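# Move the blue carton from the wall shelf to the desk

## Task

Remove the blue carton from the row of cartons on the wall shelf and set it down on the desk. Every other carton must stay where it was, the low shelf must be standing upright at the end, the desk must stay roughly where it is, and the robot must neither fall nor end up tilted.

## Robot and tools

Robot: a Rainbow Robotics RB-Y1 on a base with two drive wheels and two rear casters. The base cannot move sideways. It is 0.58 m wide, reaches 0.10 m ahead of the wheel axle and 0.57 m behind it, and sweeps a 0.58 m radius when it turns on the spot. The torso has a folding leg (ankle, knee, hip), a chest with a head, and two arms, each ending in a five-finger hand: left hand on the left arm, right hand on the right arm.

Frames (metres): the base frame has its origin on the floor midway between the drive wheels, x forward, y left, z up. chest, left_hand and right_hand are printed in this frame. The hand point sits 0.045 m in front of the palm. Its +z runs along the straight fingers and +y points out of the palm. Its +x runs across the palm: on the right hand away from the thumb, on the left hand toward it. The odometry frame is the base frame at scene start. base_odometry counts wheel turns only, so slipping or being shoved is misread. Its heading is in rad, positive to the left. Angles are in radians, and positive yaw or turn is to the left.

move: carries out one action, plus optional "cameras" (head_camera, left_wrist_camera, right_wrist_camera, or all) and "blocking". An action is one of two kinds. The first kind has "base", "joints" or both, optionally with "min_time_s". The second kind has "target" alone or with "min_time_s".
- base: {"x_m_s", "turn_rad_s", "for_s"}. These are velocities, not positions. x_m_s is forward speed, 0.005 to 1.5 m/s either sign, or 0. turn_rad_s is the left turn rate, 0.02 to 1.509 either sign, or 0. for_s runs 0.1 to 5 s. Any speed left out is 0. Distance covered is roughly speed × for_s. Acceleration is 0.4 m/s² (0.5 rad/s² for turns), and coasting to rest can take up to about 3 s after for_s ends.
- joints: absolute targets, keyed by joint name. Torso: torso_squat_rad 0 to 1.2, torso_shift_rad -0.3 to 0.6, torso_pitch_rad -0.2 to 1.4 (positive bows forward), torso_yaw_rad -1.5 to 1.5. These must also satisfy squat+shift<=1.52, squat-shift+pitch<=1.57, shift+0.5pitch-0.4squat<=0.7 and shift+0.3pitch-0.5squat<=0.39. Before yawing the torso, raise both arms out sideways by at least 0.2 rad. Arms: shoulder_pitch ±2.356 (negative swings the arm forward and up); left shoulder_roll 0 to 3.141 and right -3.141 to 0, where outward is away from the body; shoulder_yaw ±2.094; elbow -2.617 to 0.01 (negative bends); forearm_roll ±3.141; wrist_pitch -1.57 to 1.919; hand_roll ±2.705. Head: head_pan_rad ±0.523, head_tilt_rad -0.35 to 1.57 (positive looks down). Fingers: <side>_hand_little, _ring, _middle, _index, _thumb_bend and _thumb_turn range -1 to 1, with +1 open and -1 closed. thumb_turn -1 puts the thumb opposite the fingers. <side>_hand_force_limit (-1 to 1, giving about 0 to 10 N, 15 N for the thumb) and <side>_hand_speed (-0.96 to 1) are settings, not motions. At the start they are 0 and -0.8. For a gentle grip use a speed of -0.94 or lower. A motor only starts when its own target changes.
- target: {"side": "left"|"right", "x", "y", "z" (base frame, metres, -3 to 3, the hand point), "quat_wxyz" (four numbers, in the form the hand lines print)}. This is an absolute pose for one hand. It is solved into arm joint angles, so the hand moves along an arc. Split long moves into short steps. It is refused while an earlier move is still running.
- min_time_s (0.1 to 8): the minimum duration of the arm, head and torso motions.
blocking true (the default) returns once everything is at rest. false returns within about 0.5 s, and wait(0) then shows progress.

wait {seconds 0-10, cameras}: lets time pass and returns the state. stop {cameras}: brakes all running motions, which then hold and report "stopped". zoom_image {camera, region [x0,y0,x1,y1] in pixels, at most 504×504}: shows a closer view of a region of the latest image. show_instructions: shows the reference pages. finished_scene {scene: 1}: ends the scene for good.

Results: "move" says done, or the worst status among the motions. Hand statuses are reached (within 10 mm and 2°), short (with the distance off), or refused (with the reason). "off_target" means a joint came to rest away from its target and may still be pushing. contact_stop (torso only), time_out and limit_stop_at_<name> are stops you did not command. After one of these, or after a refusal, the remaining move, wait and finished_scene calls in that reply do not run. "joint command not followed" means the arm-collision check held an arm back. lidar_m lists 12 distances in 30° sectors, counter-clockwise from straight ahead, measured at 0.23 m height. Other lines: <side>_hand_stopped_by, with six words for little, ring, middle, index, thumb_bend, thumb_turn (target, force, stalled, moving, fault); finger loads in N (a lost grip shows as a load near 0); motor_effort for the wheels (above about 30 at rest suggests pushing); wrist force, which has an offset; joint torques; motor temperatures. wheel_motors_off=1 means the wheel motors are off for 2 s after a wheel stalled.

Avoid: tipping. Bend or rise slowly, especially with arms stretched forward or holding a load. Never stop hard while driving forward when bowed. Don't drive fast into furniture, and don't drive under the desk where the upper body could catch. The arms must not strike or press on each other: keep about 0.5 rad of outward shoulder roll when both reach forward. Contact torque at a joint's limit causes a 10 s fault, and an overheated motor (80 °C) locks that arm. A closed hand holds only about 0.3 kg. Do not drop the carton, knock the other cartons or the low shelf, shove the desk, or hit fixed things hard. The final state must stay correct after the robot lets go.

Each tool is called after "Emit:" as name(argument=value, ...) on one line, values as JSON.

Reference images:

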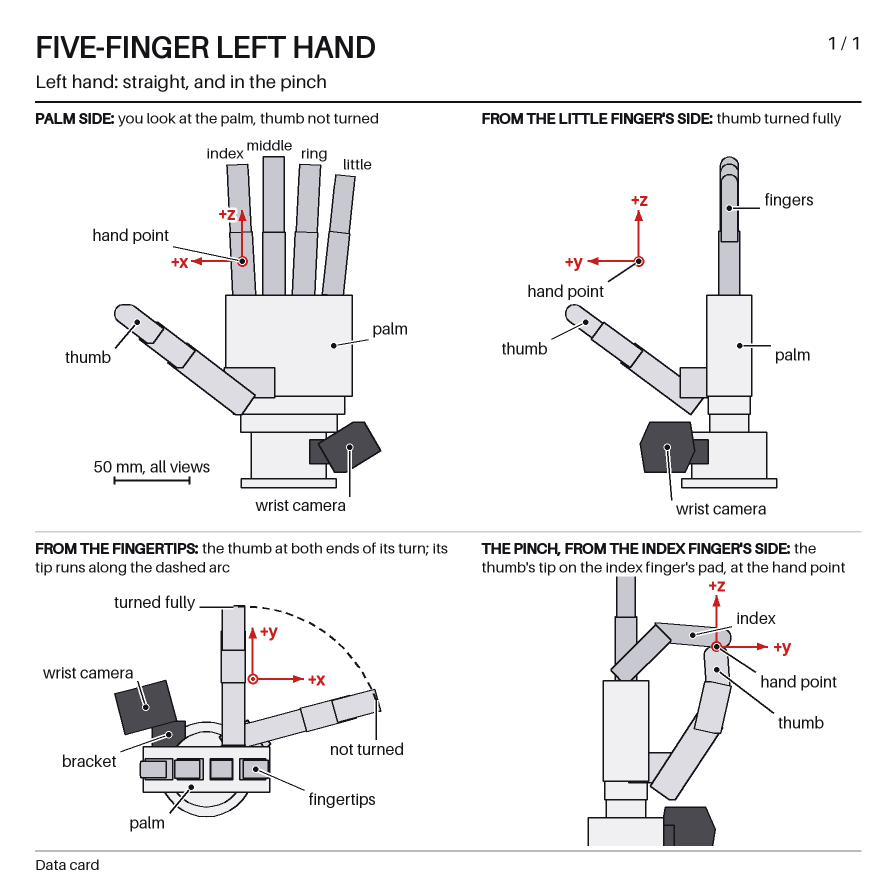

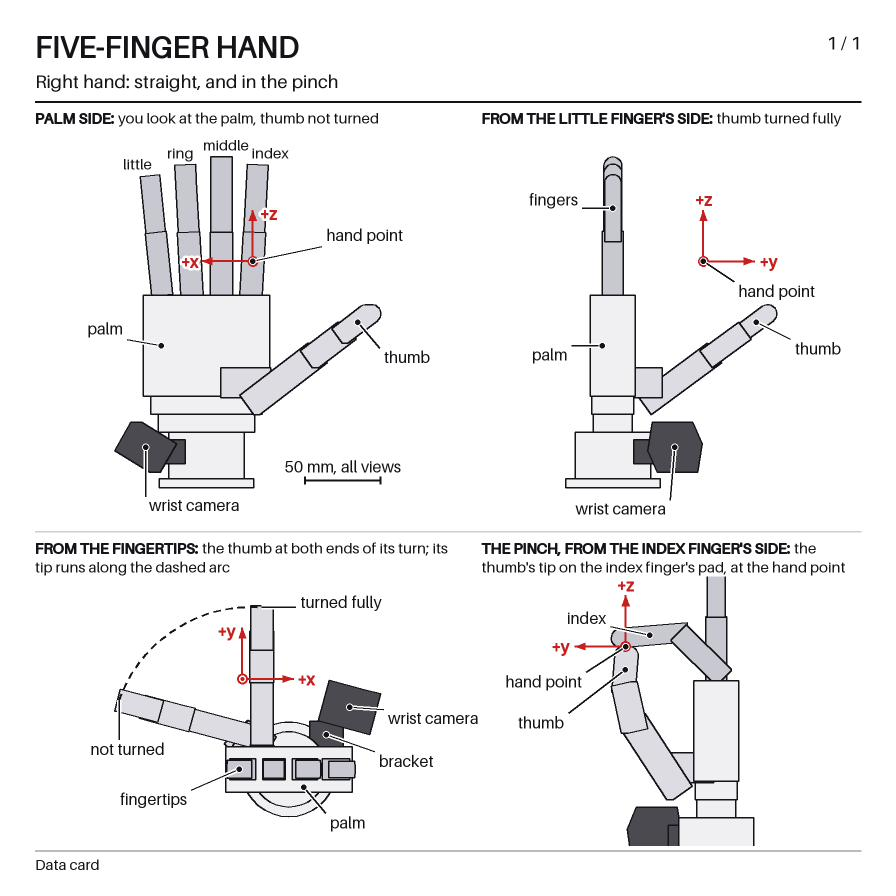

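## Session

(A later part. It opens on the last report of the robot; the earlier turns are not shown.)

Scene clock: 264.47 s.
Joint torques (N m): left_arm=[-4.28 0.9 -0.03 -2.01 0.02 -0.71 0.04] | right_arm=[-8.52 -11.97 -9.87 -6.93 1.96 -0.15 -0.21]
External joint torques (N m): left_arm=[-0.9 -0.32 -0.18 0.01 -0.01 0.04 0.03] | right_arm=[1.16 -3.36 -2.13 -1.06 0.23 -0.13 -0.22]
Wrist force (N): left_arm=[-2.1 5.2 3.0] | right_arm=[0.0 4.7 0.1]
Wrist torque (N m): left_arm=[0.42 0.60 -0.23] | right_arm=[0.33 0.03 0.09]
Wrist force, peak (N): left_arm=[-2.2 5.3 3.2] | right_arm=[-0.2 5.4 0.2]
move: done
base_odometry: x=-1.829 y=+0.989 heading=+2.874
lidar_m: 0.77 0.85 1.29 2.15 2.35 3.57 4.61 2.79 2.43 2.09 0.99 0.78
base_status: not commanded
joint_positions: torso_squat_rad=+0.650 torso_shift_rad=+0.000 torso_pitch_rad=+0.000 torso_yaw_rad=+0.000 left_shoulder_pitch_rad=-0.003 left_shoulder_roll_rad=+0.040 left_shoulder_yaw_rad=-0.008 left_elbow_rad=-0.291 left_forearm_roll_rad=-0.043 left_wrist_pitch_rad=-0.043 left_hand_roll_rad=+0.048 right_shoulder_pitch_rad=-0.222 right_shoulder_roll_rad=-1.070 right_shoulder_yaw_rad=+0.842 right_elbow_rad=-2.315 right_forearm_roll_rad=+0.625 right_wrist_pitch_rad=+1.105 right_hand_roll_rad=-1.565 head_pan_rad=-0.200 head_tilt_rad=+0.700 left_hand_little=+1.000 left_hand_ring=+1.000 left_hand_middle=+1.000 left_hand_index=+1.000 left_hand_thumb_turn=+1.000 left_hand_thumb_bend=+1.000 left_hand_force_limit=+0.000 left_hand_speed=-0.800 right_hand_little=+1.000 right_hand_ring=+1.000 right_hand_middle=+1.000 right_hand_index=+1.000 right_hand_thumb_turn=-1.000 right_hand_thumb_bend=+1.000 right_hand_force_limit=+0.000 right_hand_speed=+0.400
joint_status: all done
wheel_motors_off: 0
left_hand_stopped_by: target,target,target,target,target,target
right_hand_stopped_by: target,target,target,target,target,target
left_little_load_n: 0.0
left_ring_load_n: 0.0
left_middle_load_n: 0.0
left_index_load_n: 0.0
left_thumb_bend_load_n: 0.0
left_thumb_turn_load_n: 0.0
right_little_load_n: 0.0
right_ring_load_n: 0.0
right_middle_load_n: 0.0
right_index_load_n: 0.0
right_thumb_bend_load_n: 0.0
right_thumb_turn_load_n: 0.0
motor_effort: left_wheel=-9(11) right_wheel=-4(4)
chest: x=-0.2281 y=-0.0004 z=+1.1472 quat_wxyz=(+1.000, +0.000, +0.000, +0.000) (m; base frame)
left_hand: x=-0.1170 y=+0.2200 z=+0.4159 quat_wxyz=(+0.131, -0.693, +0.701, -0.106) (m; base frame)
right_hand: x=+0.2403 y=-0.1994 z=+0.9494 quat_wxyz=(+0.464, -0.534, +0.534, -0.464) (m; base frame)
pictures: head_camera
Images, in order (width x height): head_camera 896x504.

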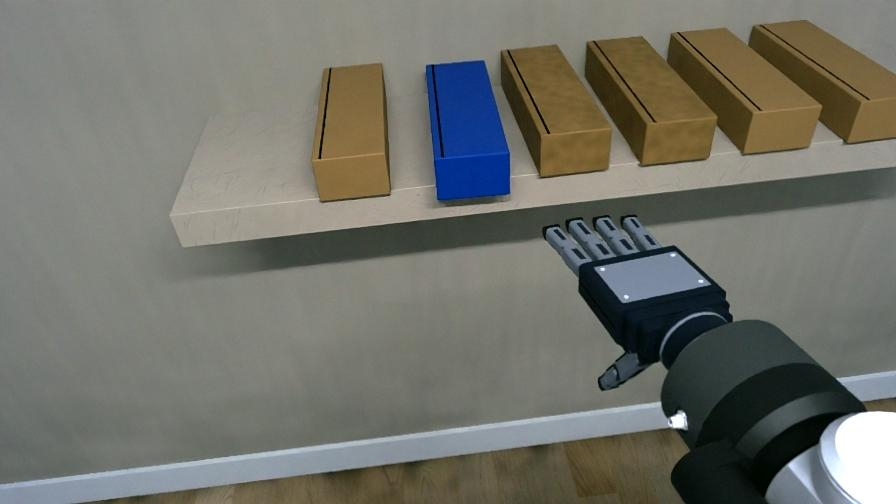

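Emit:
move(base={"x_m_s": 0.1, "for_s": 1.2})

Emit:
move(target={"side": "right", "x": 0.25, "y": -0.15, "z": 1.0, "quat_wxyz": [0.4638, -0.5337, 0.5337, -0.4638]}, min_time_s=1.5)

Emit:
move(target={"side": "right", "x": 0.35, "y": -0.15, "z": 0.962, "quat_wxyz": [0.4638, -0.5337, 0.5337, -0.4638]}, min_time_s=1.5, cameras=["head_camera", "right_wrist_camera"])

Emit:
zoom_image(camera="head_camera", region=[300, 90, 650, 300])

Scene clock: 276.10 s.
Joint torques (N m): left_arm=[-3.84 0.67 -0.07 -1.97 -0.06 -0.74 -0.03] | right_arm=[-9.13 -11.11 -9.58 -6.39 1.93 -0.16 -0.17]
External joint torques (N m): left_arm=[-0.47 -0.54 -0.22 0.05 -0.09 0.01 -0.03] | right_arm=[0.56 -2.5 -1.84 -0.52 0.2 -0.14 -0.18]
Wrist force (N): left_arm=[-2.3 5.3 2.9] | right_arm=[-0.2 5.0 -0.1]
Wrist torque (N m): left_arm=[0.43 0.63 -0.25] | right_arm=[0.39 0.09 0.09]
Wrist force, peak (N): left_arm=[-2.1 5.4 3.1] | right_arm=[-0.2 5.3 0.1]
move: done
base_odometry: x=-1.944 y=+1.021 heading=+2.873
lidar_m: 0.65 0.72 1.10 2.13 2.33 3.53 4.73 2.90 2.48 1.77 0.84 0.66
base_status: done (sent for 1.2 of 1.2 s)
joint_positions: torso_squat_rad=+0.650 torso_shift_rad=+0.000 torso_pitch_rad=+0.000 torso_yaw_rad=+0.000 left_shoulder_pitch_rad=-0.003 left_shoulder_roll_rad=+0.040 left_shoulder_yaw_rad=-0.008 left_elbow_rad=-0.291 left_forearm_roll_rad=-0.043 left_wrist_pitch_rad=-0.043 left_hand_roll_rad=+0.048 right_shoulder_pitch_rad=-0.222 right_shoulder_roll_rad=-1.070 right_shoulder_yaw_rad=+0.842 right_elbow_rad=-2.315 right_forearm_roll_rad=+0.625 right_wrist_pitch_rad=+1.105 right_hand_roll_rad=-1.565 head_pan_rad=-0.200 head_tilt_rad=+0.700 left_hand_little=+1.000 left_hand_ring=+1.000 left_hand_middle=+1.000 left_hand_index=+1.000 left_hand_thumb_turn=+1.000 left_hand_thumb_bend=+1.000 left_hand_force_limit=+0.000 left_hand_speed=-0.800 right_hand_little=+1.000 right_hand_ring=+1.000 right_hand_middle=+1.000 right_hand_index=+1.000 right_hand_thumb_turn=-1.000 right_hand_thumb_bend=+1.000 right_hand_force_limit=+0.000 right_hand_speed=+0.400
joint_status: not commanded
wheel_motors_off: 0
left_hand_stopped_by: target,target,target,target,target,target
right_hand_stopped_by: target,target,target,target,target,target
left_little_load_n: 0.0
left_ring_load_n: 0.0
left_middle_load_n: 0.0
left_index_load_n: 0.0
left_thumb_bend_load_n: -0.5
left_thumb_turn_load_n: 0.0
right_little_load_n: 0.0
right_ring_load_n: 0.0
right_middle_load_n: 0.0
right_index_load_n: 0.0
right_thumb_bend_load_n: 0.0
right_thumb_turn_load_n: 0.0
motor_effort: left_wheel=-4(30) right_wheel=+4(16)
chest: x=-0.2279 y=-0.0004 z=+1.1472 quat_wxyz=(+1.000, +0.000, +0.000, +0.000) (m; base frame)
left_hand: x=-0.1170 y=+0.2200 z=+0.4159 quat_wxyz=(+0.131, -0.693, +0.701, -0.106) (m; base frame)
right_hand: x=+0.2404 y=-0.1995 z=+0.9493 quat_wxyz=(+0.464, -0.534, +0.534, -0.463) (m; base frame)
pictures: none

Scene clock: 277.93 s.
Joint torques (N m): left_arm=[-3.54 0.94 0.43 -2.12 0.03 -0.83 -0.07] | right_arm=[-12.34 -6.94 -10.41 -6.53 2.01 -0.53 0.11]
External joint torques (N m): left_arm=[-0.16 -0.28 0.28 -0.1 0 -0.07 -0.07] | right_arm=[-0.95 -0.16 -2.74 -1.02 0.17 -0.09 0.1]
Wrist force (N): left_arm=[-2.2 5.3 2.9] | right_arm=[0.0 4.8 0.1]
Wrist torque (N m): left_arm=[0.45 0.62 -0.24] | right_arm=[0.38 0.07 0.18]
Wrist force, peak (N): left_arm=[-2.2 5.4 3.0] | right_arm=[-0.3 5.2 0.2]
move: done
base_odometry: x=-1.944 y=+1.021 heading=+2.873
lidar_m: 0.65 0.72 1.10 2.14 2.32 3.53 4.73 2.89 2.49 1.76 0.84 0.67
base_status: not commanded
joint_positions: torso_squat_rad=+0.650 torso_shift_rad=+0.000 torso_pitch_rad=+0.000 torso_yaw_rad=+0.000 left_shoulder_pitch_rad=-0.003 left_shoulder_roll_rad=+0.040 left_shoulder_yaw_rad=-0.008 left_elbow_rad=-0.291 left_forearm_roll_rad=-0.043 left_wrist_pitch_rad=-0.043 left_hand_roll_rad=+0.048 right_shoulder_pitch_rad=-0.406 right_shoulder_roll_rad=-0.929 right_shoulder_yaw_rad=+0.835 right_elbow_rad=-2.399 right_forearm_roll_rad=+0.450 right_wrist_pitch_rad=+1.314 right_hand_roll_rad=-1.341 head_pan_rad=-0.200 head_tilt_rad=+0.700 left_hand_little=+1.000 left_hand_ring=+1.000 left_hand_middle=+1.000 left_hand_index=+1.000 left_hand_thumb_turn=+1.000 left_hand_thumb_bend=+1.000 left_hand_force_limit=+0.000 left_hand_speed=-0.800 right_hand_little=+1.000 right_hand_ring=+1.000 right_hand_middle=+1.000 right_hand_index=+1.000 right_hand_thumb_turn=-1.000 right_hand_thumb_bend=+1.000 right_hand_force_limit=+0.000 right_hand_speed=+0.400
joint_status: all done
wheel_motors_off: 0
left_hand_stopped_by: target,target,target,target,target,target
right_hand_stopped_by: target,target,target,target,target,target
left_little_load_n: 0.0
left_ring_load_n: 0.0
left_middle_load_n: 0.0
left_index_load_n: 0.0
left_thumb_bend_load_n: 0.0
left_thumb_turn_load_n: 0.0
right_little_load_n: 0.0
right_ring_load_n: 0.0
right_middle_load_n: 0.0
right_index_load_n: 0.0
right_thumb_bend_load_n: 0.0
right_thumb_turn_load_n: 0.0
motor_effort: left_wheel=-7(10) right_wheel=+5(5)
chest: x=-0.2280 y=-0.0004 z=+1.1472 quat_wxyz=(+1.000, +0.000, +0.000, +0.000) (m; base frame)
left_hand: x=-0.1170 y=+0.2200 z=+0.4159 quat_wxyz=(+0.131, -0.693, +0.701, -0.106) (m; base frame)
right_hand: x=+0.2498 y=-0.1501 z=+0.9996 quat_wxyz=(+0.464, -0.534, +0.534, -0.464) (m; base frame)
right_hand_status: reached (checked arc, planned for 1.5 s): 0 mm and 0.0 deg off.
pictures: none

Scene clock: 279.77 s.
Joint torques (N m): left_arm=[-4.14 1.03 0.19 -2.06 -0.01 -0.82 -0.01] | right_arm=[-15.9 -7.61 -8.84 -5.42 1.35 -0.46 -0.3]
External joint torques (N m): left_arm=[-0.77 -0.19 0.05 -0.04 -0.04 -0.07 -0.01] | right_arm=[-0.41 -0.69 0.08 -0.06 -0.3 -0.18 -0.31]
Wrist force (N): left_arm=[-2.2 5.2 2.7] | right_arm=[0.0 5.1 0.1]
Wrist torque (N m): left_arm=[0.43 0.61 -0.24] | right_arm=[0.41 0.05 0.13]
Wrist force, peak (N): left_arm=[-2.2 5.4 3.1] | right_arm=[0.0 5.4 0.2]
move: done
base_odometry: x=-1.944 y=+1.021 heading=+2.873
lidar_m: 0.65 0.72 1.10 2.14 2.33 3.55 4.73 2.89 2.48 1.77 0.83 0.65
base_status: not commanded
joint_positions: torso_squat_rad=+0.650 torso_shift_rad=+0.000 torso_pitch_rad=+0.000 torso_yaw_rad=+0.000 left_shoulder_pitch_rad=-0.003 left_shoulder_roll_rad=+0.040 left_shoulder_yaw_rad=-0.008 left_elbow_rad=-0.291 left_forearm_roll_rad=-0.043 left_wrist_pitch_rad=-0.043 left_hand_roll_rad=+0.048 right_shoulder_pitch_rad=-0.561 right_shoulder_roll_rad=-0.801 right_shoulder_yaw_rad=+0.841 right_elbow_rad=-1.920 right_forearm_roll_rad=+0.433 right_wrist_pitch_rad=+1.027 right_hand_roll_rad=-1.428 head_pan_rad=-0.200 head_tilt_rad=+0.700 left_hand_little=+1.000 left_hand_ring=+1.000 left_hand_middle=+1.000 left_hand_index=+1.000 left_hand_thumb_turn=+1.000 left_hand_thumb_bend=+1.000 left_hand_force_limit=+0.000 left_hand_speed=-0.800 right_hand_little=+1.000 right_hand_ring=+1.000 right_hand_middle=+1.000 right_hand_index=+1.000 right_hand_thumb_turn=-1.000 right_hand_thumb_bend=+1.000 right_hand_force_limit=+0.000 right_hand_speed=+0.400
joint_status: all done
wheel_motors_off: 0
left_hand_stopped_by: target,target,target,target,target,target
right_hand_stopped_by: target,target,target,target,target,target
left_little_load_n: 0.0
left_ring_load_n: 0.0
left_middle_load_n: 0.0
left_index_load_n: 0.0
left_thumb_bend_load_n: 0.0
left_thumb_turn_load_n: 0.0
right_little_load_n: 0.0
right_ring_load_n: 0.0
right_middle_load_n: -0.5
right_index_load_n: 0.0
right_thumb_bend_load_n: 0.0
right_thumb_turn_load_n: 0.0
motor_effort: left_wheel=-6(9) right_wheel=+5(5)
chest: x=-0.2280 y=-0.0004 z=+1.1472 quat_wxyz=(+1.000, +0.000, +0.000, +0.000) (m; base frame)
left_hand: x=-0.1170 y=+0.2200 z=+0.4159 quat_wxyz=(+0.131, -0.693, +0.701, -0.106) (m; base frame)
right_hand: x=+0.3499 y=-0.1502 z=+0.9619 quat_wxyz=(+0.464, -0.534, +0.534, -0.464) (m; base frame)
right_hand_status: reached (checked arc, planned for 1.5 s): 0 mm and 0.0 deg off.
pictures: head_camera, right_wrist_camera
Images, in order (width x height): head_camera 896x504, right_wrist_camera 504x504.

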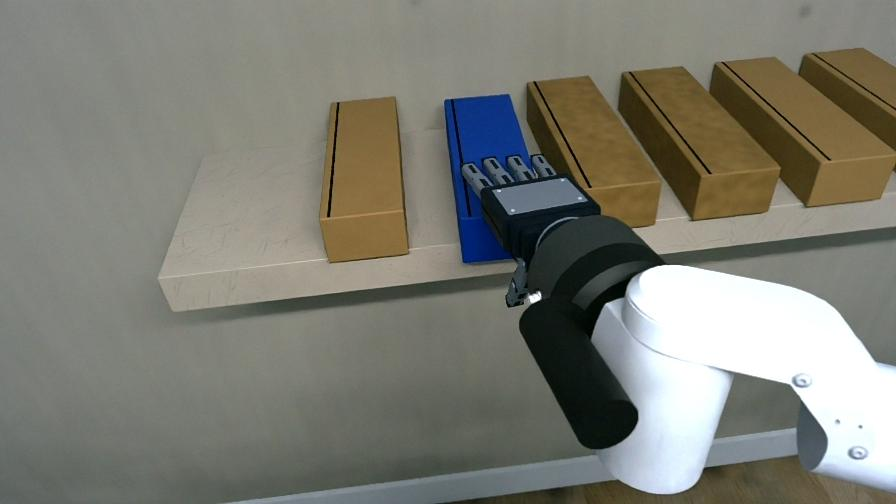

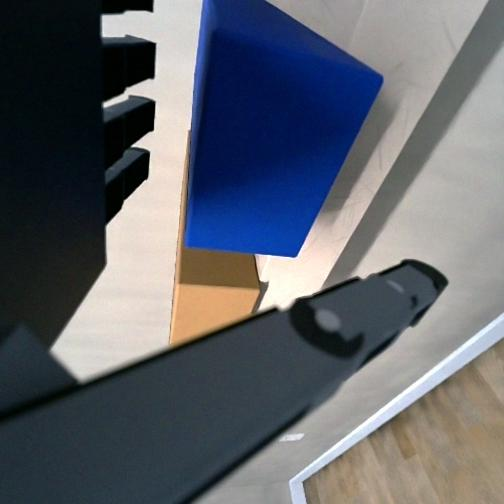

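Scaled by 1.440 from the camera's 896x504 image, which has a finer 1280x720 frame.

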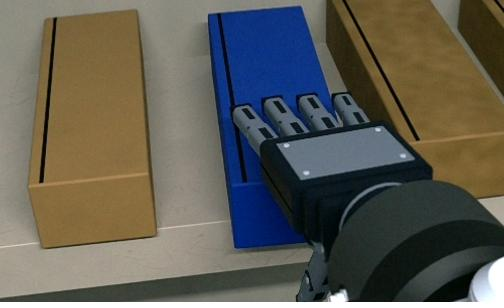

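Emit:
move(target={"side": "right", "x": 0.35, "y": -0.15, "z": 0.955, "quat_wxyz": [0.4638, -0.5337, 0.5337, -0.4638]}, min_time_s=0.7)

Emit:
move(target={"side": "right", "x": 0.375, "y": -0.15, "z": 0.955, "quat_wxyz": [0.4638, -0.5337, 0.5337, -0.4638]}, min_time_s=1, cameras=["head_camera", "right_wrist_camera"])

Emit:
move(target={"side": "right", "x": 0.40, "y": -0.15, "z": 0.955, "quat_wxyz": [0.4638, -0.5337, 0.5337, -0.4638]}, min_time_s=1, cameras=["head_camera", "right_wrist_camera"])

Emit:
zoom_image(camera="head_camera", region=[300, 90, 650, 300])

Scene clock: 284.63 s.
Joint torques (N m): left_arm=[-3.81 0.93 -0.05 -1.85 0.07 -0.65 0.04] | right_arm=[-13.58 -6.52 -8.35 -5.41 2.18 -0.58 -0.24]
External joint torques (N m): left_arm=[-0.43 -0.28 -0.2 0.17 0.04 0.1 0.04] | right_arm=[1.87 0.33 0.51 0.03 0.54 -0.32 -0.25]
Wrist force (N): left_arm=[-2.2 5.2 2.9] | right_arm=[-0.2 5.1 0.1]
Wrist torque (N m): left_arm=[0.43 0.61 -0.24] | right_arm=[0.41 0.08 0.11]
Wrist force, peak (N): left_arm=[-2.2 5.4 3.1] | right_arm=[0.1 5.2 0.4]
move: done
base_odometry: x=-1.944 y=+1.021 heading=+2.873
lidar_m: 0.64 0.71 1.09 2.14 2.32 3.56 4.72 2.89 2.48 1.77 0.84 0.67
base_status: not commanded
joint_positions: torso_squat_rad=+0.650 torso_shift_rad=+0.000 torso_pitch_rad=+0.000 torso_yaw_rad=+0.000 left_shoulder_pitch_rad=-0.003 left_shoulder_roll_rad=+0.040 left_shoulder_yaw_rad=-0.008 left_elbow_rad=-0.291 left_forearm_roll_rad=-0.043 left_wrist_pitch_rad=-0.043 left_hand_roll_rad=+0.048 right_shoulder_pitch_rad=-0.552 right_shoulder_roll_rad=-0.793 right_shoulder_yaw_rad=+0.847 right_elbow_rad=-1.904 right_forearm_roll_rad=+0.454 right_wrist_pitch_rad=+1.016 right_hand_roll_rad=-1.441 head_pan_rad=-0.200 head_tilt_rad=+0.700 left_hand_little=+1.000 left_hand_ring=+1.000 left_hand_middle=+1.000 left_hand_index=+1.000 left_hand_thumb_turn=+1.000 left_hand_thumb_bend=+1.000 left_hand_force_limit=+0.000 left_hand_speed=-0.800 right_hand_little=+1.000 right_hand_ring=+1.000 right_hand_middle=+1.000 right_hand_index=+1.000 right_hand_thumb_turn=-1.000 right_hand_thumb_bend=+1.000 right_hand_force_limit=+0.000 right_hand_speed=+0.400
joint_status: all done
wheel_motors_off: 0
left_hand_stopped_by: target,target,target,target,target,target
right_hand_stopped_by: target,target,target,target,target,target
left_little_load_n: -0.5
left_ring_load_n: 0.0
left_middle_load_n: 0.0
left_index_load_n: 0.0
left_thumb_bend_load_n: 0.0
left_thumb_turn_load_n: 0.0
right_little_load_n: 0.0
right_ring_load_n: 0.0
right_middle_load_n: 0.0
right_index_load_n: 0.0
right_thumb_bend_load_n: 0.0
right_thumb_turn_load_n: 0.0
motor_effort: left_wheel=-7(7) right_wheel=+5(5)
chest: x=-0.2280 y=-0.0004 z=+1.1472 quat_wxyz=(+1.000, +0.000, +0.000, +0.000) (m; base frame)
left_hand: x=-0.1170 y=+0.2200 z=+0.4159 quat_wxyz=(+0.131, -0.693, +0.701, -0.106) (m; base frame)
right_hand: x=+0.3499 y=-0.1502 z=+0.9552 quat_wxyz=(+0.464, -0.534, +0.534, -0.464) (m; base frame)
right_hand_status: reached (checked arc, planned for 0.7 s): 0 mm and 0.0 deg off.
pictures: none

Scene clock: 285.97 s.
Joint torques (N m): left_arm=[-3.82 0.78 0.32 -2.08 -0.05 -0.73 -0.02] | right_arm=[-16.75 -7.02 -11.17 -5.41 1.34 -0.52 -0.09]
External joint torques (N m): left_arm=[-0.44 -0.43 0.18 -0.05 -0.09 0.02 -0.02] | right_arm=[-0.19 -0.06 -2.17 -0.1 -0.23 -0.28 -0.09]
Wrist force (N): left_arm=[-2.1 5.1 3.0] | right_arm=[0.1 4.9 0.1]
Wrist torque (N m): left_arm=[0.40 0.60 -0.24] | right_arm=[0.38 0.04 0.10]
Wrist force, peak (N): left_arm=[-2.3 5.3 3.1] | right_arm=[-0.2 5.2 0.0]
move: done
base_odometry: x=-1.944 y=+1.021 heading=+2.873
lidar_m: 0.65 0.71 1.10 2.13 2.32 3.54 4.73 2.89 2.48 1.77 0.83 0.67
base_status: not commanded
joint_positions: torso_squat_rad=+0.650 torso_shift_rad=+0.000 torso_pitch_rad=+0.000 torso_yaw_rad=+0.000 left_shoulder_pitch_rad=-0.003 left_shoulder_roll_rad=+0.040 left_shoulder_yaw_rad=-0.008 left_elbow_rad=-0.291 left_forearm_roll_rad=-0.043 left_wrist_pitch_rad=-0.043 left_hand_roll_rad=+0.048 right_shoulder_pitch_rad=-0.606 right_shoulder_roll_rad=-0.760 right_shoulder_yaw_rad=+0.842 right_elbow_rad=-1.790 right_forearm_roll_rad=+0.434 right_wrist_pitch_rad=+0.955 right_hand_roll_rad=-1.445 head_pan_rad=-0.200 head_tilt_rad=+0.700 left_hand_little=+1.000 left_hand_ring=+1.000 left_hand_middle=+1.000 left_hand_index=+1.000 left_hand_thumb_turn=+1.000 left_hand_thumb_bend=+1.000 left_hand_force_limit=+0.000 left_hand_speed=-0.800 right_hand_little=+1.000 right_hand_ring=+1.000 right_hand_middle=+1.000 right_hand_index=+1.000 right_hand_thumb_turn=-1.000 right_hand_thumb_bend=+1.000 right_hand_force_limit=+0.000 right_hand_speed=+0.400
joint_status: all done
wheel_motors_off: 0
left_hand_stopped_by: target,target,target,target,target,target
right_hand_stopped_by: target,target,target,target,target,target
left_little_load_n: 0.0
left_ring_load_n: 0.0
left_middle_load_n: 0.0
left_index_load_n: 0.0
left_thumb_bend_load_n: 0.0
left_thumb_turn_load_n: 0.0
right_little_load_n: 0.0
right_ring_load_n: 0.0
right_middle_load_n: 0.0
right_index_load_n: -0.5
right_thumb_bend_load_n: 0.5
right_thumb_turn_load_n: 0.0
motor_effort: left_wheel=-5(8) right_wheel=+5(5)
chest: x=-0.2280 y=-0.0004 z=+1.1472 quat_wxyz=(+1.000, +0.000, +0.000, +0.000) (m; base frame)
left_hand: x=-0.1170 y=+0.2200 z=+0.4159 quat_wxyz=(+0.131, -0.693, +0.701, -0.106) (m; base frame)
right_hand: x=+0.3747 y=-0.1502 z=+0.9546 quat_wxyz=(+0.463, -0.534, +0.534, -0.464) (m; base frame)
right_hand_status: reached (checked arc, planned for 1.0 s): 1 mm and 0.1 deg off.
pictures: head_camera, right_wrist_camera
Images, in order (width x height): head_camera 896x504, right_wrist_camera 504x504.

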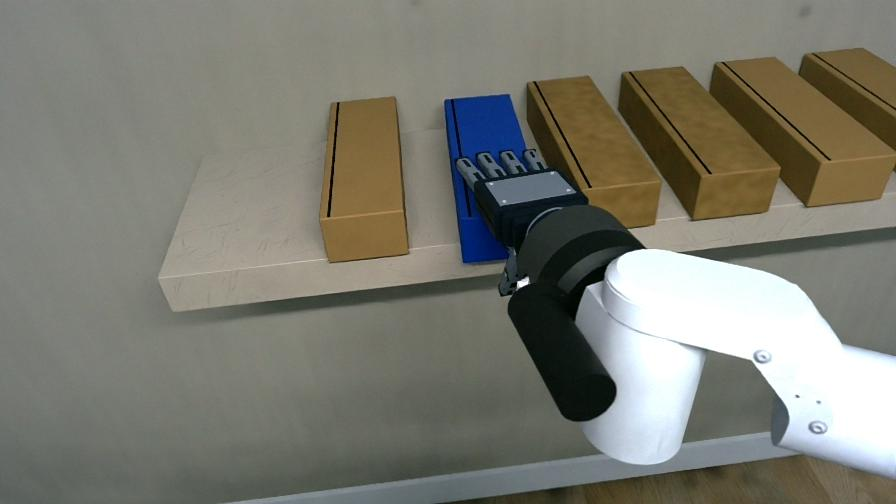

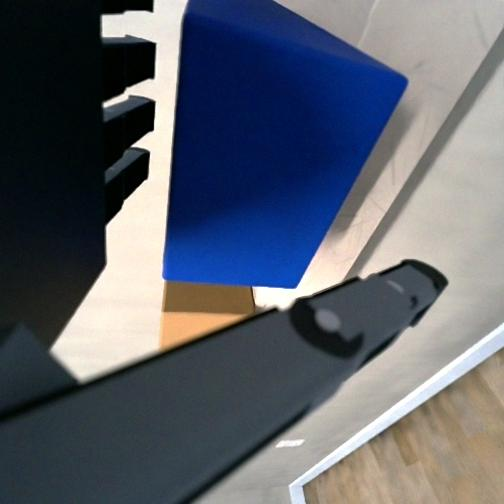

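Scene clock: 287.30 s.
Joint torques (N m): left_arm=[-3.64 0.38 0.01 -2.13 0.01 -0.72 -0.2] | right_arm=[-18.41 -7.05 -11.26 -5.33 1.37 -0.52 -0.2]
External joint torques (N m): left_arm=[-0.27 -0.83 -0.14 -0.11 -0.02 0.04 -0.2] | right_arm=[-0.72 0.01 -2.25 -0.13 -0.13 -0.28 -0.21]
Wrist force (N): left_arm=[-2.2 5.0 3.1] | right_arm=[0.1 5.0 0.0]
Wrist torque (N m): left_arm=[0.39 0.62 -0.24] | right_arm=[0.39 0.05 0.12]
Wrist force, peak (N): left_arm=[-2.3 5.3 3.0] | right_arm=[0.0 5.2 0.2]
move: done
base_odometry: x=-1.944 y=+1.021 heading=+2.873
lidar_m: 0.65 0.72 1.09 2.13 2.32 3.55 4.73 2.89 2.49 1.77 0.83 0.66
base_status: not commanded
joint_positions: torso_squat_rad=+0.650 torso_shift_rad=+0.000 torso_pitch_rad=+0.000 torso_yaw_rad=+0.000 left_shoulder_pitch_rad=-0.003 left_shoulder_roll_rad=+0.040 left_shoulder_yaw_rad=-0.008 left_elbow_rad=-0.291 left_forearm_roll_rad=-0.043 left_wrist_pitch_rad=-0.043 left_hand_roll_rad=+0.048 right_shoulder_pitch_rad=-0.662 right_shoulder_roll_rad=-0.723 right_shoulder_yaw_rad=+0.838 right_elbow_rad=-1.668 right_forearm_roll_rad=+0.419 right_wrist_pitch_rad=+0.891 right_hand_roll_rad=-1.450 head_pan_rad=-0.200 head_tilt_rad=+0.700 left_hand_little=+1.000 left_hand_ring=+1.000 left_hand_middle=+1.000 left_hand_index=+1.000 left_hand_thumb_turn=+1.000 left_hand_thumb_bend=+1.000 left_hand_force_limit=+0.000 left_hand_speed=-0.800 right_hand_little=+1.000 right_hand_ring=+1.000 right_hand_middle=+1.000 right_hand_index=+1.000 right_hand_thumb_turn=-1.000 right_hand_thumb_bend=+1.000 right_hand_force_limit=+0.000 right_hand_speed=+0.400
joint_status: all done
wheel_motors_off: 0
left_hand_stopped_by: target,target,target,target,target,target
right_hand_stopped_by: target,target,target,target,target,target
left_little_load_n: 0.0
left_ring_load_n: 0.0
left_middle_load_n: 0.0
left_index_load_n: 0.0
left_thumb_bend_load_n: 0.0
left_thumb_turn_load_n: 0.0
right_little_load_n: 0.0
right_ring_load_n: 0.0
right_middle_load_n: 0.0
right_index_load_n: 0.0
right_thumb_bend_load_n: 0.0
right_thumb_turn_load_n: 0.0
motor_effort: left_wheel=-3(8) right_wheel=+5(5)
chest: x=-0.2280 y=-0.0004 z=+1.1472 quat_wxyz=(+1.000, +0.000, +0.000, +0.000) (m; base frame)
left_hand: x=-0.1170 y=+0.2200 z=+0.4159 quat_wxyz=(+0.131, -0.693, +0.701, -0.106) (m; base frame)
right_hand: x=+0.3996 y=-0.1502 z=+0.9546 quat_wxyz=(+0.463, -0.534, +0.534, -0.464) (m; base frame)
right_hand_status: reached (checked arc, planned for 1.0 s): 1 mm and 0.1 deg off.
pictures: head_camera, right_wrist_camera
Images, in order (width x height): head_camera 896x504, right_wrist_camera 504x504.

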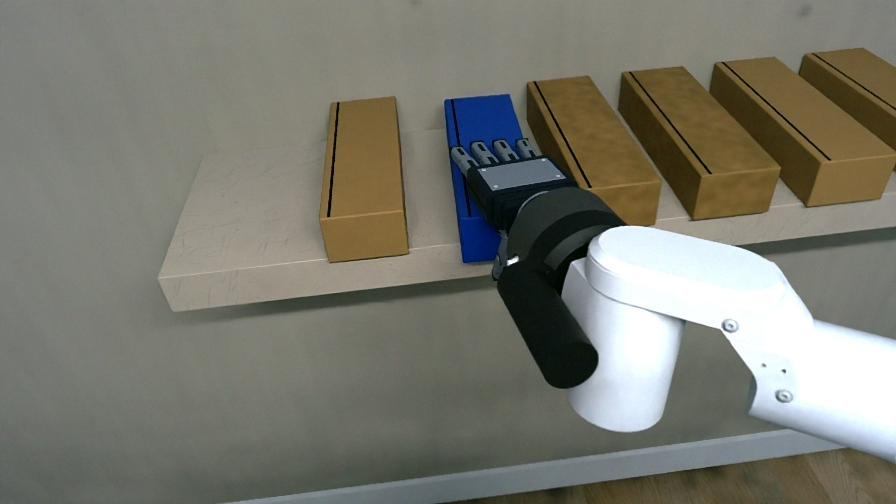

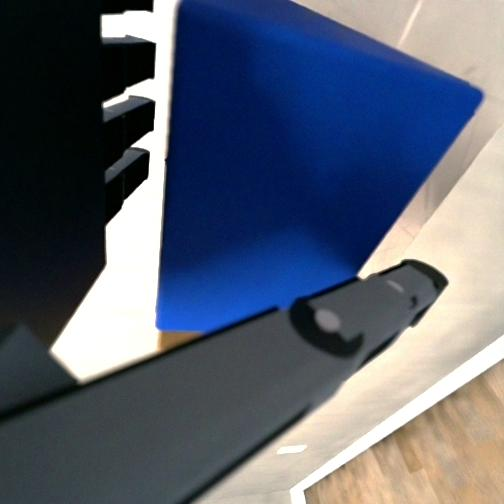

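Scaled by 1.440 from the camera's 896x504 image, which has a finer 1280x720 frame.

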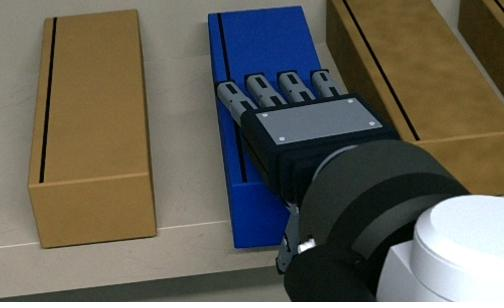

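Emit:
move(target={"side": "right", "x": 0.40, "y": -0.15, "z": 0.944, "quat_wxyz": [0.4638, -0.5337, 0.5337, -0.4638]}, min_time_s=1)

Scene clock: 290.53 s.
Joint torques (N m): left_arm=[-3.82 0.9 0.02 -2.06 0.09 -0.71 -0.09] | right_arm=[-16.14 -6.65 -7.56 -5.24 1.79 -0.5 -0.21]
External joint torques (N m): left_arm=[-0.45 -0.32 -0.12 -0.04 0.06 0.04 -0.09] | right_arm=[1.49 0.3 1.32 0.07 0.31 -0.31 -0.22]
Wrist force (N): left_arm=[-2.3 5.1 2.9] | right_arm=[0.1 5.0 0.0]
Wrist torque (N m): left_arm=[0.41 0.63 -0.24] | right_arm=[0.40 0.04 0.11]
Wrist force, peak (N): left_arm=[-2.2 5.4 3.1] | right_arm=[-0.1 5.2 0.3]
move: done
base_odometry: x=-1.944 y=+1.021 heading=+2.873
lidar_m: 0.65 0.71 1.11 2.14 2.33 3.54 4.73 2.90 2.49 1.77 0.84 0.65
base_status: not commanded
joint_positions: torso_squat_rad=+0.650 torso_shift_rad=+0.000 torso_pitch_rad=+0.000 torso_yaw_rad=+0.000 left_shoulder_pitch_rad=-0.003 left_shoulder_roll_rad=+0.040 left_shoulder_yaw_rad=-0.008 left_elbow_rad=-0.291 left_forearm_roll_rad=-0.043 left_wrist_pitch_rad=-0.043 left_hand_roll_rad=+0.048 right_shoulder_pitch_rad=-0.649 right_shoulder_roll_rad=-0.709 right_shoulder_yaw_rad=+0.844 right_elbow_rad=-1.642 right_forearm_roll_rad=+0.452 right_wrist_pitch_rad=+0.873 right_hand_roll_rad=-1.473 head_pan_rad=-0.200 head_tilt_rad=+0.700 left_hand_little=+1.000 left_hand_ring=+1.000 left_hand_middle=+1.000 left_hand_index=+1.000 left_hand_thumb_turn=+1.000 left_hand_thumb_bend=+1.000 left_hand_force_limit=+0.000 left_hand_speed=-0.800 right_hand_little=+1.000 right_hand_ring=+1.000 right_hand_middle=+1.000 right_hand_index=+1.000 right_hand_thumb_turn=-1.000 right_hand_thumb_bend=+1.000 right_hand_force_limit=+0.000 right_hand_speed=+0.400
joint_status: all done
wheel_motors_off: 0
left_hand_stopped_by: target,target,target,target,target,target
right_hand_stopped_by: target,target,target,target,target,target
left_little_load_n: 0.0
left_ring_load_n: 0.0
left_middle_load_n: 0.0
left_index_load_n: -0.5
left_thumb_bend_load_n: -0.5
left_thumb_turn_load_n: 0.0
right_little_load_n: 0.0
right_ring_load_n: 0.0
right_middle_load_n: 0.0
right_index_load_n: 0.0
right_thumb_bend_load_n: 0.0
right_thumb_turn_load_n: 0.0
motor_effort: left_wheel=-6(8) right_wheel=+5(5)
chest: x=-0.2280 y=-0.0004 z=+1.1472 quat_wxyz=(+1.000, +0.000, +0.000, +0.000) (m; base frame)
left_hand: x=-0.1170 y=+0.2200 z=+0.4159 quat_wxyz=(+0.131, -0.693, +0.701, -0.106) (m; base frame)
right_hand: x=+0.3995 y=-0.1502 z=+0.9442 quat_wxyz=(+0.463, -0.534, +0.534, -0.464) (m; base frame)
right_hand_status: reached (checked arc, planned for 1.0 s): 1 mm and 0.1 deg off.
pictures: none

Emit:
move(target={"side": "right", "x": 0.40, "y": -0.15, "z": 0.937, "quat_wxyz": [0.4638, -0.5337, 0.5337, -0.4638]}, min_time_s=1, cameras=["head_camera", "right_wrist_camera"])

Scene clock: 293.60 s.
Joint torques (N m): left_arm=[-3.78 0.93 0.35 -2.06 -0.08 -0.86 -0.03] | right_arm=[-8.38 -5.38 -2.35 -0.7 -1.39 -0.37 -0.29]
External joint torques (N m): left_arm=[-0.39 -0.28 0.21 -0.03 -0.11 -0.1 -0.03] | right_arm=[9.24 1.49 6.44 4.68 -2.86 -0.21 -0.3]
Wrist force (N): left_arm=[-2.2 5.3 3.0] | right_arm=[0.8 -9.0 -6.9]
Wrist torque (N m): left_arm=[0.42 0.63 -0.24] | right_arm=[1.70 0.27 -0.26]
Wrist force, peak (N): left_arm=[-2.3 5.3 3.0] | right_arm=[1.1 -9.9 -7.0]
move: done
base_odometry: x=-1.944 y=+1.021 heading=+2.873
lidar_m: 0.65 0.71 1.10 2.13 2.33 3.55 4.72 2.88 2.48 1.77 0.85 0.66
base_status: not commanded
joint_positions: torso_squat_rad=+0.650 torso_shift_rad=+0.000 torso_pitch_rad=+0.000 torso_yaw_rad=+0.000 left_shoulder_pitch_rad=-0.003 left_shoulder_roll_rad=+0.040 left_shoulder_yaw_rad=-0.008 left_elbow_rad=-0.291 left_forearm_roll_rad=-0.043 left_wrist_pitch_rad=-0.043 left_hand_roll_rad=+0.048 right_shoulder_pitch_rad=-0.643 right_shoulder_roll_rad=-0.698 right_shoulder_yaw_rad=+0.846 right_elbow_rad=-1.623 right_forearm_roll_rad=+0.478 right_wrist_pitch_rad=+0.860 right_hand_roll_rad=-1.490 head_pan_rad=-0.200 head_tilt_rad=+0.700 left_hand_little=+1.000 left_hand_ring=+1.000 left_hand_middle=+1.000 left_hand_index=+1.000 left_hand_thumb_turn=+1.000 left_hand_thumb_bend=+1.000 left_hand_force_limit=+0.000 left_hand_speed=-0.800 right_hand_little=+1.000 right_hand_ring=+1.000 right_hand_middle=+1.000 right_hand_index=+1.000 right_hand_thumb_turn=-1.000 right_hand_thumb_bend=+1.000 right_hand_force_limit=+0.000 right_hand_speed=+0.400
joint_status: all done
wheel_motors_off: 0
left_hand_stopped_by: target,target,target,target,target,target
right_hand_stopped_by: target,target,target,target,target,target
left_little_load_n: 0.0
left_ring_load_n: 0.0
left_middle_load_n: 0.0
left_index_load_n: 0.0
left_thumb_bend_load_n: 0.0
left_thumb_turn_load_n: 0.0
right_little_load_n: 0.0
right_ring_load_n: 0.5
right_middle_load_n: 1.5
right_index_load_n: 0.0
right_thumb_bend_load_n: 0.0
right_thumb_turn_load_n: 0.0
motor_effort: left_wheel=-4(9) right_wheel=+5(5)
chest: x=-0.2282 y=-0.0004 z=+1.1472 quat_wxyz=(+1.000, +0.000, +0.000, +0.000) (m; base frame)
left_hand: x=-0.1170 y=+0.2200 z=+0.4159 quat_wxyz=(+0.131, -0.693, +0.701, -0.106) (m; base frame)
right_hand: x=+0.4004 y=-0.1499 z=+0.9396 quat_wxyz=(+0.465, -0.533, +0.533, -0.465) (m; base frame)
right_hand_status: reached (checked arc, planned for 1.0 s): 3 mm and 0.2 deg off.
pictures: head_camera, right_wrist_camera
Images, in order (width x height): head_camera 896x504, right_wrist_camera 504x504.

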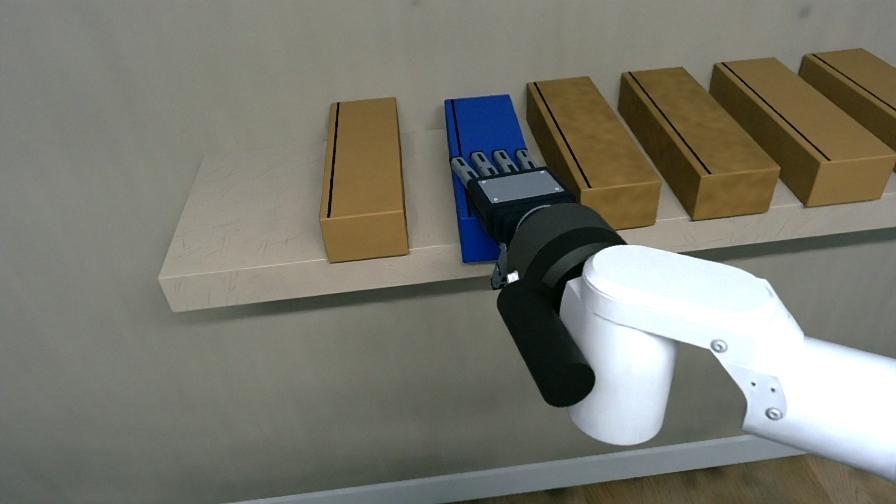

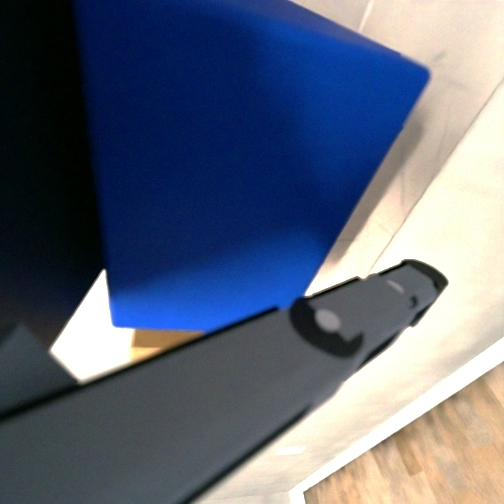

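Emit:
move(target={"side": "right", "x": 0.40, "y": -0.15, "z": 0.939, "quat_wxyz": [0.4638, -0.5337, 0.5337, -0.4638]}, min_time_s=0.5)

Emit:
move(base={"x_m_s": -0.04, "for_s": 1.4}, cameras=["head_camera", "right_wrist_camera"])

Emit:
zoom_image(camera="head_camera", region=[300, 90, 650, 300])

Scene clock: 302.13 s.
Joint torques (N m): left_arm=[-3.58 1.08 0.11 -2.05 -0.11 -0.82 -0.03] | right_arm=[-12.8 -8.26 -7.22 -3.12 -0.45 -0.46 -0.22]
External joint torques (N m): left_arm=[-0.19 -0.13 -0.04 -0.02 -0.14 -0.07 -0.03] | right_arm=[4.83 -1.39 1.58 2.25 -1.91 -0.29 -0.23]
Wrist force (N): left_arm=[-2.2 5.2 2.9] | right_arm=[1.1 -5.0 -5.4]
Wrist torque (N m): left_arm=[0.42 0.63 -0.24] | right_arm=[1.27 0.25 -0.09]
Wrist force, peak (N): left_arm=[-2.3 5.3 3.0] | right_arm=[0.9 -10.1 -7.0]
move: done
base_odometry: x=-1.944 y=+1.021 heading=+2.873
lidar_m: 0.66 0.71 1.11 2.13 2.34 3.54 4.72 2.90 2.50 1.77 0.83 0.66
base_status: not commanded
joint_positions: torso_squat_rad=+0.650 torso_shift_rad=+0.000 torso_pitch_rad=+0.000 torso_yaw_rad=+0.000 left_shoulder_pitch_rad=-0.003 left_shoulder_roll_rad=+0.040 left_shoulder_yaw_rad=-0.008 left_elbow_rad=-0.291 left_forearm_roll_rad=-0.043 left_wrist_pitch_rad=-0.043 left_hand_roll_rad=+0.048 right_shoulder_pitch_rad=-0.643 right_shoulder_roll_rad=-0.698 right_shoulder_yaw_rad=+0.845 right_elbow_rad=-1.624 right_forearm_roll_rad=+0.479 right_wrist_pitch_rad=+0.860 right_hand_roll_rad=-1.490 head_pan_rad=-0.200 head_tilt_rad=+0.700 left_hand_little=+1.000 left_hand_ring=+1.000 left_hand_middle=+1.000 left_hand_index=+1.000 left_hand_thumb_turn=+1.000 left_hand_thumb_bend=+1.000 left_hand_force_limit=+0.000 left_hand_speed=-0.800 right_hand_little=+1.000 right_hand_ring=+1.000 right_hand_middle=+1.000 right_hand_index=+1.000 right_hand_thumb_turn=-1.000 right_hand_thumb_bend=+1.000 right_hand_force_limit=+0.000 right_hand_speed=+0.400
joint_status: all done
wheel_motors_off: 0
left_hand_stopped_by: target,target,target,target,target,target
right_hand_stopped_by: target,target,target,target,target,target
left_little_load_n: 0.0
left_ring_load_n: 0.0
left_middle_load_n: 0.0
left_index_load_n: 0.0
left_thumb_bend_load_n: 0.0
left_thumb_turn_load_n: 0.0
right_little_load_n: -0.5
right_ring_load_n: 0.0
right_middle_load_n: 1.0
right_index_load_n: 0.0
right_thumb_bend_load_n: 0.0
right_thumb_turn_load_n: 0.0
motor_effort: left_wheel=-9(9) right_wheel=+5(5)
chest: x=-0.2282 y=-0.0004 z=+1.1472 quat_wxyz=(+1.000, +0.000, +0.000, +0.000) (m; base frame)
left_hand: x=-0.1170 y=+0.2200 z=+0.4159 quat_wxyz=(+0.131, -0.693, +0.701, -0.106) (m; base frame)
right_hand: x=+0.4007 y=-0.1496 z=+0.9406 quat_wxyz=(+0.465, -0.533, +0.532, -0.465) (m; base frame)
right_hand_status: reached (checked arc, planned for 0.5 s): 2 mm and 0.3 deg off.
pictures: none

Scene clock: 304.33 s.
Joint torques (N m): left_arm=[-3.92 1 0.3 -2.2 -0.02 -0.61 -0.03] | right_arm=[-9.59 -8.38 -4.98 -2.89 -1.24 0.22 -0.15]
External joint torques (N m): left_arm=[-0.54 -0.22 0.15 -0.18 -0.05 0.15 -0.03] | right_arm=[8.05 -1.51 3.82 2.49 -2.7 0.39 -0.16]
Wrist force (N): left_arm=[-2.2 5.3 2.8] | right_arm=[-0.4 -6.7 1.8]
Wrist torque (N m): left_arm=[0.44 0.61 -0.25] | right_arm=[1.09 -0.04 -0.21]
Wrist force, peak (N): left_arm=[-2.2 5.5 2.7] | right_arm=[0.2 -9.5 2.6]
move: done
base_odometry: x=-1.890 y=+1.006 heading=+2.875
lidar_m: 0.70 0.78 1.19 2.14 2.33 3.54 4.67 2.84 2.46 1.90 0.90 0.71
base_status: done (sent for 1.4 of 1.4 s)
joint_positions: torso_squat_rad=+0.650 torso_shift_rad=+0.000 torso_pitch_rad=+0.000 torso_yaw_rad=+0.000 left_shoulder_pitch_rad=-0.003 left_shoulder_roll_rad=+0.040 left_shoulder_yaw_rad=-0.008 left_elbow_rad=-0.291 left_forearm_roll_rad=-0.043 left_wrist_pitch_rad=-0.043 left_hand_roll_rad=+0.048 right_shoulder_pitch_rad=-0.644 right_shoulder_roll_rad=-0.698 right_shoulder_yaw_rad=+0.845 right_elbow_rad=-1.624 right_forearm_roll_rad=+0.479 right_wrist_pitch_rad=+0.860 right_hand_roll_rad=-1.490 head_pan_rad=-0.200 head_tilt_rad=+0.700 left_hand_little=+1.000 left_hand_ring=+1.000 left_hand_middle=+1.000 left_hand_index=+1.000 left_hand_thumb_turn=+1.000 left_hand_thumb_bend=+1.000 left_hand_force_limit=+0.000 left_hand_speed=-0.800 right_hand_little=+1.000 right_hand_ring=+1.000 right_hand_middle=+1.000 right_hand_index=+1.000 right_hand_thumb_turn=-1.000 right_hand_thumb_bend=+1.000 right_hand_force_limit=+0.000 right_hand_speed=+0.400
joint_status: not commanded
wheel_motors_off: 0
left_hand_stopped_by: target,target,target,target,target,target
right_hand_stopped_by: target,target,target,target,target,target
left_little_load_n: 0.0
left_ring_load_n: 0.0
left_middle_load_n: 0.0
left_index_load_n: 0.0
left_thumb_bend_load_n: 0.0
left_thumb_turn_load_n: 0.0
right_little_load_n: 0.0
right_ring_load_n: 0.0
right_middle_load_n: 1.5
right_index_load_n: 0.0
right_thumb_bend_load_n: 0.0
right_thumb_turn_load_n: 0.0
motor_effort: left_wheel=+11(21) right_wheel=-12(19)
chest: x=-0.2282 y=-0.0004 z=+1.1472 quat_wxyz=(+1.000, +0.000, +0.000, +0.000) (m; base frame)
left_hand: x=-0.1170 y=+0.2200 z=+0.4159 quat_wxyz=(+0.131, -0.693, +0.701, -0.106) (m; base frame)
right_hand: x=+0.4010 y=-0.1495 z=+0.9414 quat_wxyz=(+0.466, -0.532, +0.532, -0.465) (m; base frame)
pictures: head_camera, right_wrist_camera
Images, in order (width x height): head_camera 896x504, right_wrist_camera 504x504.

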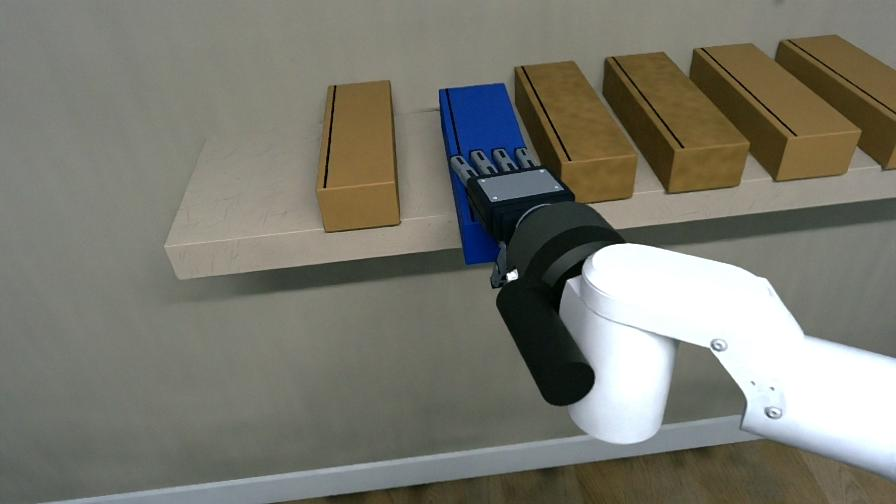

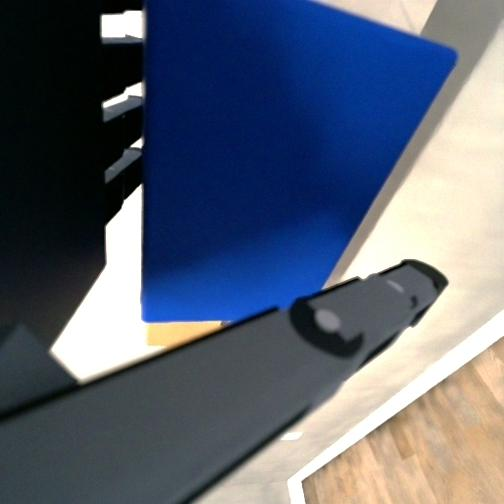

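Scaled by 1.440 from the camera's 896x504 image, which has a finer 1280x720 frame.

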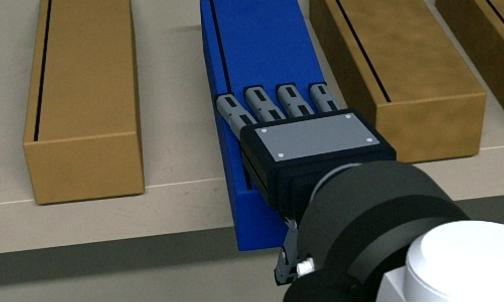

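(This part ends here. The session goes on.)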